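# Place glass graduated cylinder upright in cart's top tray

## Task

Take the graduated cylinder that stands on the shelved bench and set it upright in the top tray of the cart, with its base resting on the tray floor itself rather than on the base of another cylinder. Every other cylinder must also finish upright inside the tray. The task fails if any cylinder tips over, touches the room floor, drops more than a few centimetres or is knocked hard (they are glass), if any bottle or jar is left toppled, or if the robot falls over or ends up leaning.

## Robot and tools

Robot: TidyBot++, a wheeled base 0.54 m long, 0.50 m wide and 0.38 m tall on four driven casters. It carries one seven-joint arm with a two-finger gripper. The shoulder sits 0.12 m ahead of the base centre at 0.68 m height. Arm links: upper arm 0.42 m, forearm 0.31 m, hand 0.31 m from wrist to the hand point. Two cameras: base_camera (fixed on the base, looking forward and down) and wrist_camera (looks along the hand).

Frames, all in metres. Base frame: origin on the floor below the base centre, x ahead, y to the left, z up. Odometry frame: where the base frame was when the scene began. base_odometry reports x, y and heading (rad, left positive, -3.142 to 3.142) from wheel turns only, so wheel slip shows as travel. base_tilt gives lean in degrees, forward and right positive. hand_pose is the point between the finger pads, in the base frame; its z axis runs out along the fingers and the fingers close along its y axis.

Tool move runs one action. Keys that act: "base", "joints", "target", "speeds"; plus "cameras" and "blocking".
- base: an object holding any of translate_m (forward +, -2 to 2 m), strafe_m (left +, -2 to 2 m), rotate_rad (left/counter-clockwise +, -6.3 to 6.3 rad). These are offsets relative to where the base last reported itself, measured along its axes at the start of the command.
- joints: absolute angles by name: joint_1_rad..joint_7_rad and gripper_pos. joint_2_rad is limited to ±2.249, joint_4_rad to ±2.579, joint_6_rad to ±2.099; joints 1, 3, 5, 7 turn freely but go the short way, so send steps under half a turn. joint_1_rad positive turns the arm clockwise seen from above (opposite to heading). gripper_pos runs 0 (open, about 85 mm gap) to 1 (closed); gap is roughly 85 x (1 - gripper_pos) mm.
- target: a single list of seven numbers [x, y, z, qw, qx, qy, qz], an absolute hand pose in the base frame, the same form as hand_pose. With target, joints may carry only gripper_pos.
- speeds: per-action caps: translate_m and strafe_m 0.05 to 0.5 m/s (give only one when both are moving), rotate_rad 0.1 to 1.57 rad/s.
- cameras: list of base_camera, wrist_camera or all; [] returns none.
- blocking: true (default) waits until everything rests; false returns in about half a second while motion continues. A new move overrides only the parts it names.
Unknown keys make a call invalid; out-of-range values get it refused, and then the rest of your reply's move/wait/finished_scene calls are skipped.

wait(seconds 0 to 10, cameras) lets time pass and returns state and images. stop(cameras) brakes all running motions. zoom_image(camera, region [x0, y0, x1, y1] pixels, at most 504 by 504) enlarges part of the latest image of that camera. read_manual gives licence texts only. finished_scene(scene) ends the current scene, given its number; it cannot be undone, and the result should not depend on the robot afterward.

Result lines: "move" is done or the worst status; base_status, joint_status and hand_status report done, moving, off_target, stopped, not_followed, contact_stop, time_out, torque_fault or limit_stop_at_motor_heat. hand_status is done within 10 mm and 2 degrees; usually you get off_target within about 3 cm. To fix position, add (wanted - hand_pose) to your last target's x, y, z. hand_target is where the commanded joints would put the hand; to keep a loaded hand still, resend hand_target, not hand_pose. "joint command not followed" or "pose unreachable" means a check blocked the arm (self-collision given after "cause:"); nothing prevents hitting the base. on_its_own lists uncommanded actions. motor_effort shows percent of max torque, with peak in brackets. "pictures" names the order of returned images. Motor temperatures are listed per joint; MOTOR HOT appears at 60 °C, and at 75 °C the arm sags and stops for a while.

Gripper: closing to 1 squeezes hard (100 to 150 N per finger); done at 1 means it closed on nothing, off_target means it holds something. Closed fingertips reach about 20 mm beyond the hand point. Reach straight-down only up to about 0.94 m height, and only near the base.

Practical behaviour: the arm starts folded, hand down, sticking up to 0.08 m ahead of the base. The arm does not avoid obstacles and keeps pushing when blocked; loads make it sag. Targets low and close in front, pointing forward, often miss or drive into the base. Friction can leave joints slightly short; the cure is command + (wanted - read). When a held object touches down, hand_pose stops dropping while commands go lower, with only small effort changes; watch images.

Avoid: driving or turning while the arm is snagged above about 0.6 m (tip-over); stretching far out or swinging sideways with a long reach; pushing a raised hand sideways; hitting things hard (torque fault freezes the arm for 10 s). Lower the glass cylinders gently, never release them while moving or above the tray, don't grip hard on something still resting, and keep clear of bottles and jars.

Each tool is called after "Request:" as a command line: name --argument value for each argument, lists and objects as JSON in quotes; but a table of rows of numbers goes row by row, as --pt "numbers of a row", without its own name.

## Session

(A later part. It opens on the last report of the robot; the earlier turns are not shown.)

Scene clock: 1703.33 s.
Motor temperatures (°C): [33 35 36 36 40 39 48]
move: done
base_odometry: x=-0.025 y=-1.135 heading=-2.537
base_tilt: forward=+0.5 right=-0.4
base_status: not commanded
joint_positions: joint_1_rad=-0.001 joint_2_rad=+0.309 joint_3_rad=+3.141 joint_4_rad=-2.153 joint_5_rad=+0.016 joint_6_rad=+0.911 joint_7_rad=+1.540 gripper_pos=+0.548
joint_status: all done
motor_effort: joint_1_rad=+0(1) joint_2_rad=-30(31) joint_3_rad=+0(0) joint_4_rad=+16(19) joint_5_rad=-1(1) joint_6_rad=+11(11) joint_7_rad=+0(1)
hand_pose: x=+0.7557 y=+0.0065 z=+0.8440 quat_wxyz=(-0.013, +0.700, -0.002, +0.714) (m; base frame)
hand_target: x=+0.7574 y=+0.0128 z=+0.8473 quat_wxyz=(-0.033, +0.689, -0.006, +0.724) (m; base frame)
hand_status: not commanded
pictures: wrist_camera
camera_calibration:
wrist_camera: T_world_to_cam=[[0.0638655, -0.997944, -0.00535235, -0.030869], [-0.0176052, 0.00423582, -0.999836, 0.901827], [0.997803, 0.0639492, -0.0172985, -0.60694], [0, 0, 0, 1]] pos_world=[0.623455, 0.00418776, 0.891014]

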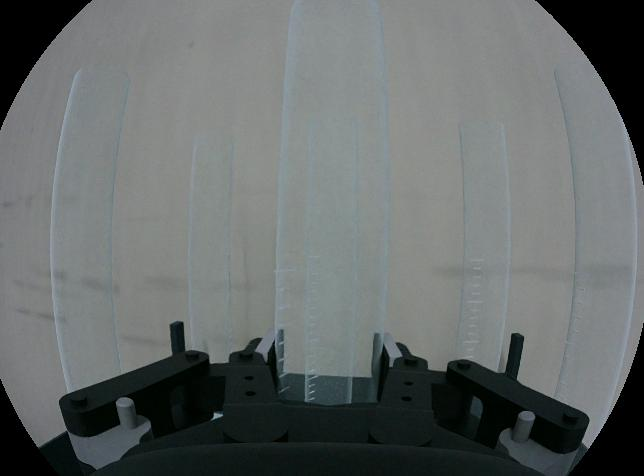

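Request:
move --joints '{"joint_2_rad": 0.336, "joint_4_rad": -2.162, "joint_6_rad": 0.977}' --cameras '[]'

Request:
wait --seconds 0.3 --cameras '["wrist_camera", "base_camera"]'

Scene clock: 1712.77 s.
Motor temperatures (°C): [33 35 36 36 40 39 48]
move: done
base_odometry: x=-0.025 y=-1.135 heading=-2.537
base_tilt: forward=+0.5 right=-0.4
base_status: not commanded
joint_positions: joint_1_rad=-0.001 joint_2_rad=+0.314 joint_3_rad=+3.141 joint_4_rad=-2.157 joint_5_rad=+0.016 joint_6_rad=+0.926 joint_7_rad=+1.540 gripper_pos=+0.548
joint_status: all done
motor_effort: joint_1_rad=-1(1) joint_2_rad=-30(30) joint_3_rad=+0(1) joint_4_rad=+17(17) joint_5_rad=-1(1) joint_6_rad=+10(12) joint_7_rad=+1(1)
hand_pose: x=+0.7554 y=+0.0065 z=+0.8438 quat_wxyz=(-0.013, +0.698, -0.002, +0.716) (m; base frame)
hand_target: x=+0.7571 y=+0.0129 z=+0.8429 quat_wxyz=(-0.033, +0.689, -0.006, +0.724) (m; base frame)
hand_status: not commanded
pictures: none
No camera images: "cameras" was empty.

Scene clock: 1713.07 s.
Motor temperatures (°C): [33 35 36 36 40 39 48]
base_odometry: x=-0.025 y=-1.135 heading=-2.537
base_tilt: forward=+0.5 right=-0.4
base_status: not commanded
joint_positions: joint_1_rad=-0.001 joint_2_rad=+0.314 joint_3_rad=+3.141 joint_4_rad=-2.157 joint_5_rad=+0.016 joint_6_rad=+0.926 joint_7_rad=+1.540 gripper_pos=+0.548
joint_status: all done
motor_effort: joint_1_rad=-1(1) joint_2_rad=-30(30) joint_3_rad=+0(1) joint_4_rad=+16(17) joint_5_rad=+0(1) joint_6_rad=+11(12) joint_7_rad=+1(1)
hand_pose: x=+0.7554 y=+0.0065 z=+0.8438 quat_wxyz=(-0.013, +0.698, -0.002, +0.716) (m; base frame)
hand_target: x=+0.7571 y=+0.0129 z=+0.8429 quat_wxyz=(-0.033, +0.689, -0.006, +0.724) (m; base frame)
hand_status: not commanded
wait: 0.30 s; at rest by 0.27 s
pictures: base_camera, wrist_camera
camera_calibration:
wrist_camera: T_world_to_cam=[[0.0640383, -0.997934, -0.00513826, -0.0311195], [-0.0112232, 0.00442832, -0.999927, 0.89687], [0.997884, 0.0640913, -0.0109164, -0.612068], [0, 0, 0, 1]] pos_world=[0.622832, 0.00420138, 0.889964]

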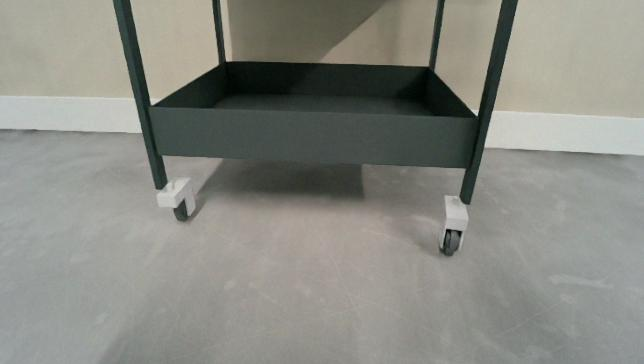

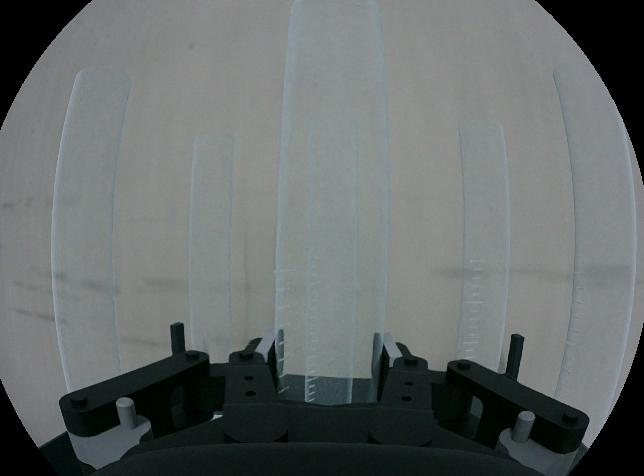

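Request:
move --joints '{"gripper_pos": 0.5}' --cameras '["wrist_camera"]'

Request:
zoom_image --camera "wrist_camera" --region '[180, 200, 480, 440]'

Scene clock: 1723.50 s.
Motor temperatures (°C): [33 35 36 36 40 39 48]
move: done
base_odometry: x=-0.025 y=-1.135 heading=-2.537
base_tilt: forward=+0.5 right=-0.3
base_status: not commanded
joint_positions: joint_1_rad=-0.001 joint_2_rad=+0.314 joint_3_rad=+3.141 joint_4_rad=-2.157 joint_5_rad=+0.016 joint_6_rad=+0.930 joint_7_rad=+1.540 gripper_pos=+0.500
joint_status: all done
motor_effort: joint_1_rad=+0(1) joint_2_rad=-28(30) joint_3_rad=+0(0) joint_4_rad=+16(17) joint_5_rad=-1(2) joint_6_rad=+10(10) joint_7_rad=+0(1)
hand_pose: x=+0.7553 y=+0.0065 z=+0.8449 quat_wxyz=(-0.013, +0.697, -0.002, +0.717) (m; base frame)
hand_target: x=+0.7571 y=+0.0129 z=+0.8429 quat_wxyz=(-0.033, +0.689, -0.006, +0.724) (m; base frame)
hand_status: not commanded
pictures: wrist_camera
camera_calibration:
wrist_camera: T_world_to_cam=[[0.0640928, -0.997932, -0.00495032, -0.0313008], [-0.00744932, 0.00448196, -0.999962, 0.895223], [0.997916, 0.0641272, -0.00714665, -0.615233], [0, 0, 0, 1]] pos_world=[0.622626, 0.00420478, 0.890638]

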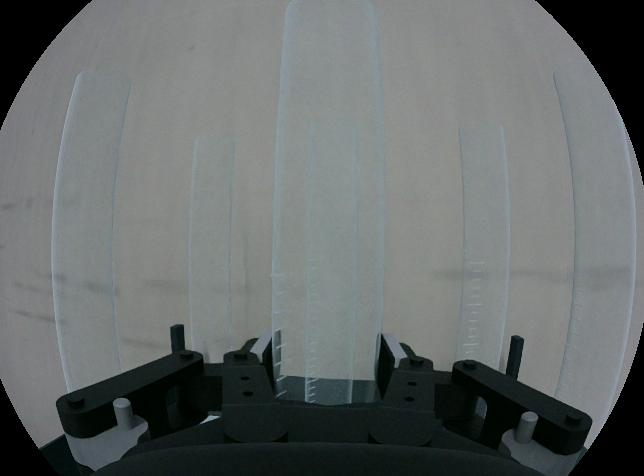

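Scaled by 1.680.

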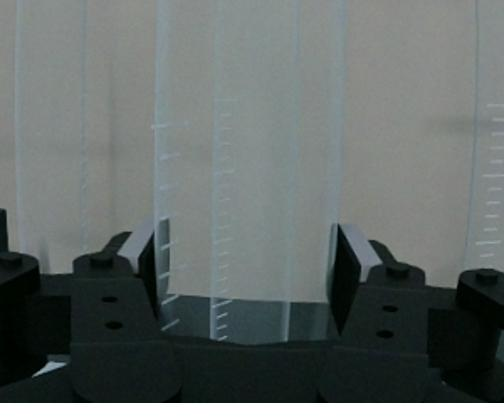

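Request:
move --joints '{"gripper_pos": 0.0}' --cameras '["wrist_camera"]'

Request:
zoom_image --camera "wrist_camera" --region '[180, 200, 480, 440]'

Scene clock: 1729.37 s.
Motor temperatures (°C): [33 35 36 36 40 39 48]
move: done
base_odometry: x=-0.025 y=-1.135 heading=-2.537
base_tilt: forward=+0.5 right=-0.4
base_status: not commanded
joint_positions: joint_1_rad=-0.001 joint_2_rad=+0.314 joint_3_rad=+3.141 joint_4_rad=-2.157 joint_5_rad=+0.016 joint_6_rad=+0.930 joint_7_rad=+1.540 gripper_pos=+0.000
joint_status: all done
motor_effort: joint_1_rad=-1(1) joint_2_rad=-28(28) joint_3_rad=+0(0) joint_4_rad=+15(16) joint_5_rad=-1(1) joint_6_rad=+9(9) joint_7_rad=+0(1)
hand_pose: x=+0.7553 y=+0.0066 z=+0.8451 quat_wxyz=(-0.013, +0.696, -0.002, +0.718) (m; base frame)
hand_target: x=+0.7571 y=+0.0129 z=+0.8429 quat_wxyz=(-0.033, +0.689, -0.006, +0.724) (m; base frame)
hand_status: not commanded
pictures: wrist_camera
camera_calibration:
wrist_camera: T_world_to_cam=[[0.0641015, -0.997931, -0.00491999, -0.03133], [-0.00684062, 0.00449062, -0.999967, 0.894956], [0.99792, 0.064133, -0.00653862, -0.615743], [0, 0, 0, 1]] pos_world=[0.622592, 0.00420532, 0.890746]

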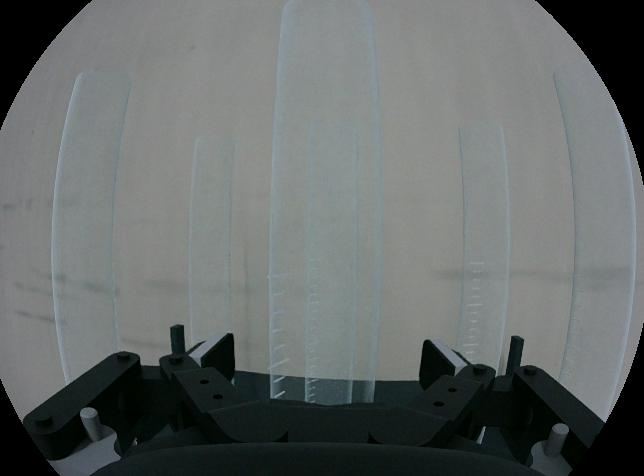

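Scaled by 1.680.

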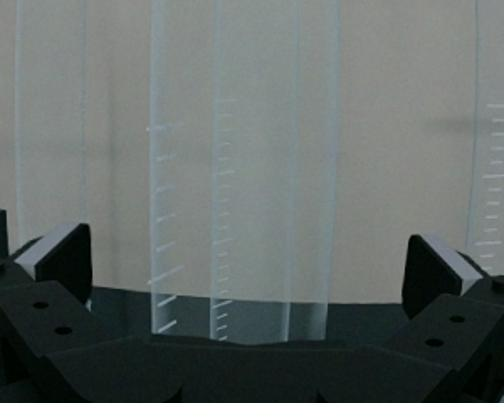

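Request:
move --base '{"translate_m": -0.15}' --speeds '{"translate_m": 0.2}' --cameras '["wrist_camera"]'

Request:
move --base '{"translate_m": -0.3}' --speeds '{"translate_m": 0.4}' --cameras '["wrist_camera", "base_camera"]'

Scene clock: 1735.33 s.
Motor temperatures (°C): [33 35 36 36 40 39 48]
move: done
base_odometry: x=+0.098 y=-1.050 heading=-2.537
base_tilt: forward=+0.4 right=-0.3
base_status: done
joint_positions: joint_1_rad=-0.001 joint_2_rad=+0.318 joint_3_rad=+3.141 joint_4_rad=-2.158 joint_5_rad=+0.016 joint_6_rad=+0.933 joint_7_rad=+1.540 gripper_pos=+0.000
joint_status: not commanded
motor_effort: joint_1_rad=-1(2) joint_2_rad=-28(33) joint_3_rad=+0(1) joint_4_rad=+15(17) joint_5_rad=-1(2) joint_6_rad=+9(10) joint_7_rad=+1(1)
hand_pose: x=+0.7559 y=+0.0066 z=+0.8426 quat_wxyz=(-0.013, +0.697, -0.002, +0.717) (m; base frame)
hand_target: x=+0.7571 y=+0.0129 z=+0.8429 quat_wxyz=(-0.033, +0.689, -0.006, +0.724) (m; base frame)
hand_status: not commanded
pictures: wrist_camera
camera_calibration:
wrist_camera: T_world_to_cam=[[0.0641399, -0.997928, -0.00513221, -0.0312012], [-0.0097229, 0.00451765, -0.999943, 0.894571], [0.997894, 0.0641861, -0.00941299, -0.613862], [0, 0, 0, 1]] pos_world=[0.623268, 0.00422348, 0.888581]

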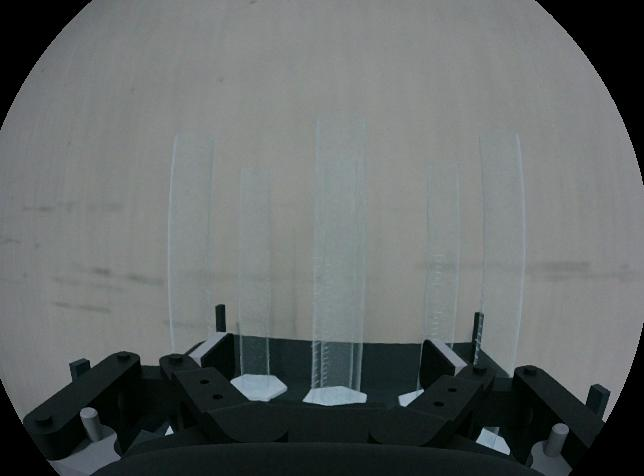

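Scene clock: 1737.10 s.
Motor temperatures (°C): [33 35 36 36 40 39 48]
move: done
base_odometry: x=+0.345 y=-0.879 heading=-2.537
base_tilt: forward=+0.4 right=-0.3
base_status: done
joint_positions: joint_1_rad=-0.001 joint_2_rad=+0.321 joint_3_rad=+3.141 joint_4_rad=-2.159 joint_5_rad=+0.016 joint_6_rad=+0.934 joint_7_rad=+1.540 gripper_pos=+0.000
joint_status: not commanded
motor_effort: joint_1_rad=-1(2) joint_2_rad=-28(31) joint_3_rad=+0(1) joint_4_rad=+15(17) joint_5_rad=-1(1) joint_6_rad=+9(10) joint_7_rad=+0(1)
hand_pose: x=+0.7560 y=+0.0066 z=+0.8406 quat_wxyz=(-0.013, +0.698, -0.002, +0.716) (m; base frame)
hand_target: x=+0.7571 y=+0.0129 z=+0.8429 quat_wxyz=(-0.033, +0.689, -0.006, +0.724) (m; base frame)
hand_status: not commanded
pictures: base_camera, wrist_camera
camera_calibration:
wrist_camera: T_world_to_cam=[[0.064139, -0.997927, -0.00531939, -0.0310541], [-0.012437, 0.00453062, -0.999912, 0.894604], [0.997863, 0.0641996, -0.0121206, -0.611653], [0, 0, 0, 1]] pos_world=[0.623464, 0.00422504, 0.886947]

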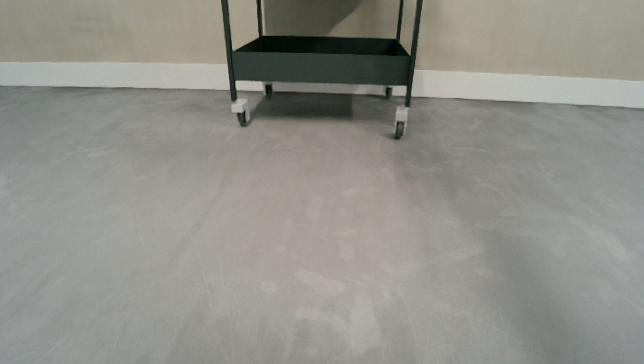

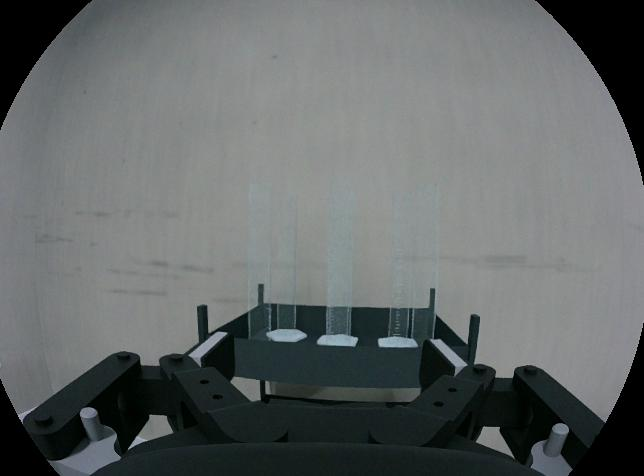

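Request:
zoom_image --camera "wrist_camera" --region '[190, 170, 490, 400]'

Scaled by 1.680.

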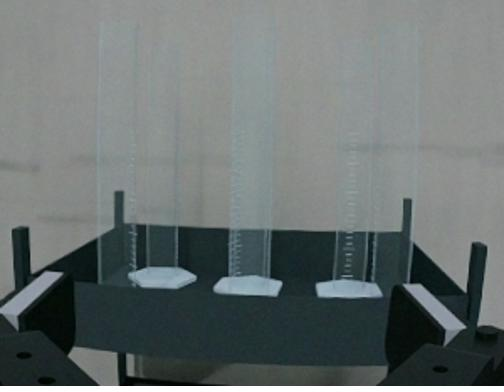

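Request:
zoom_image --camera "wrist_camera" --region '[290, 170, 390, 260]'

Request:
zoom_image --camera "wrist_camera" --region '[290, 260, 390, 360]'

Scaled by 5.040.

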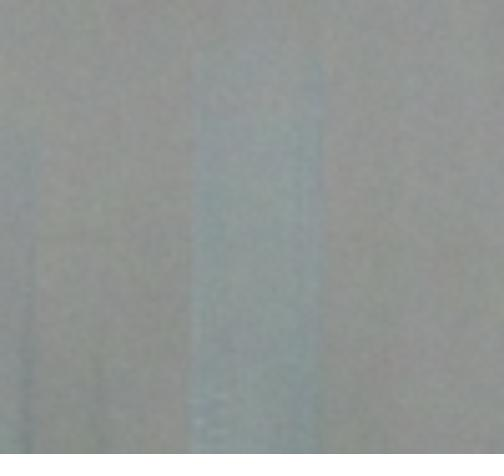

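Scaled by 5.040.

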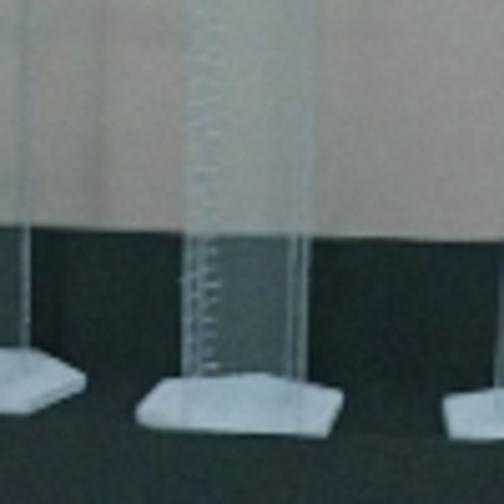

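Request:
finished_scene --scene 1

The scene is finished: the task was done.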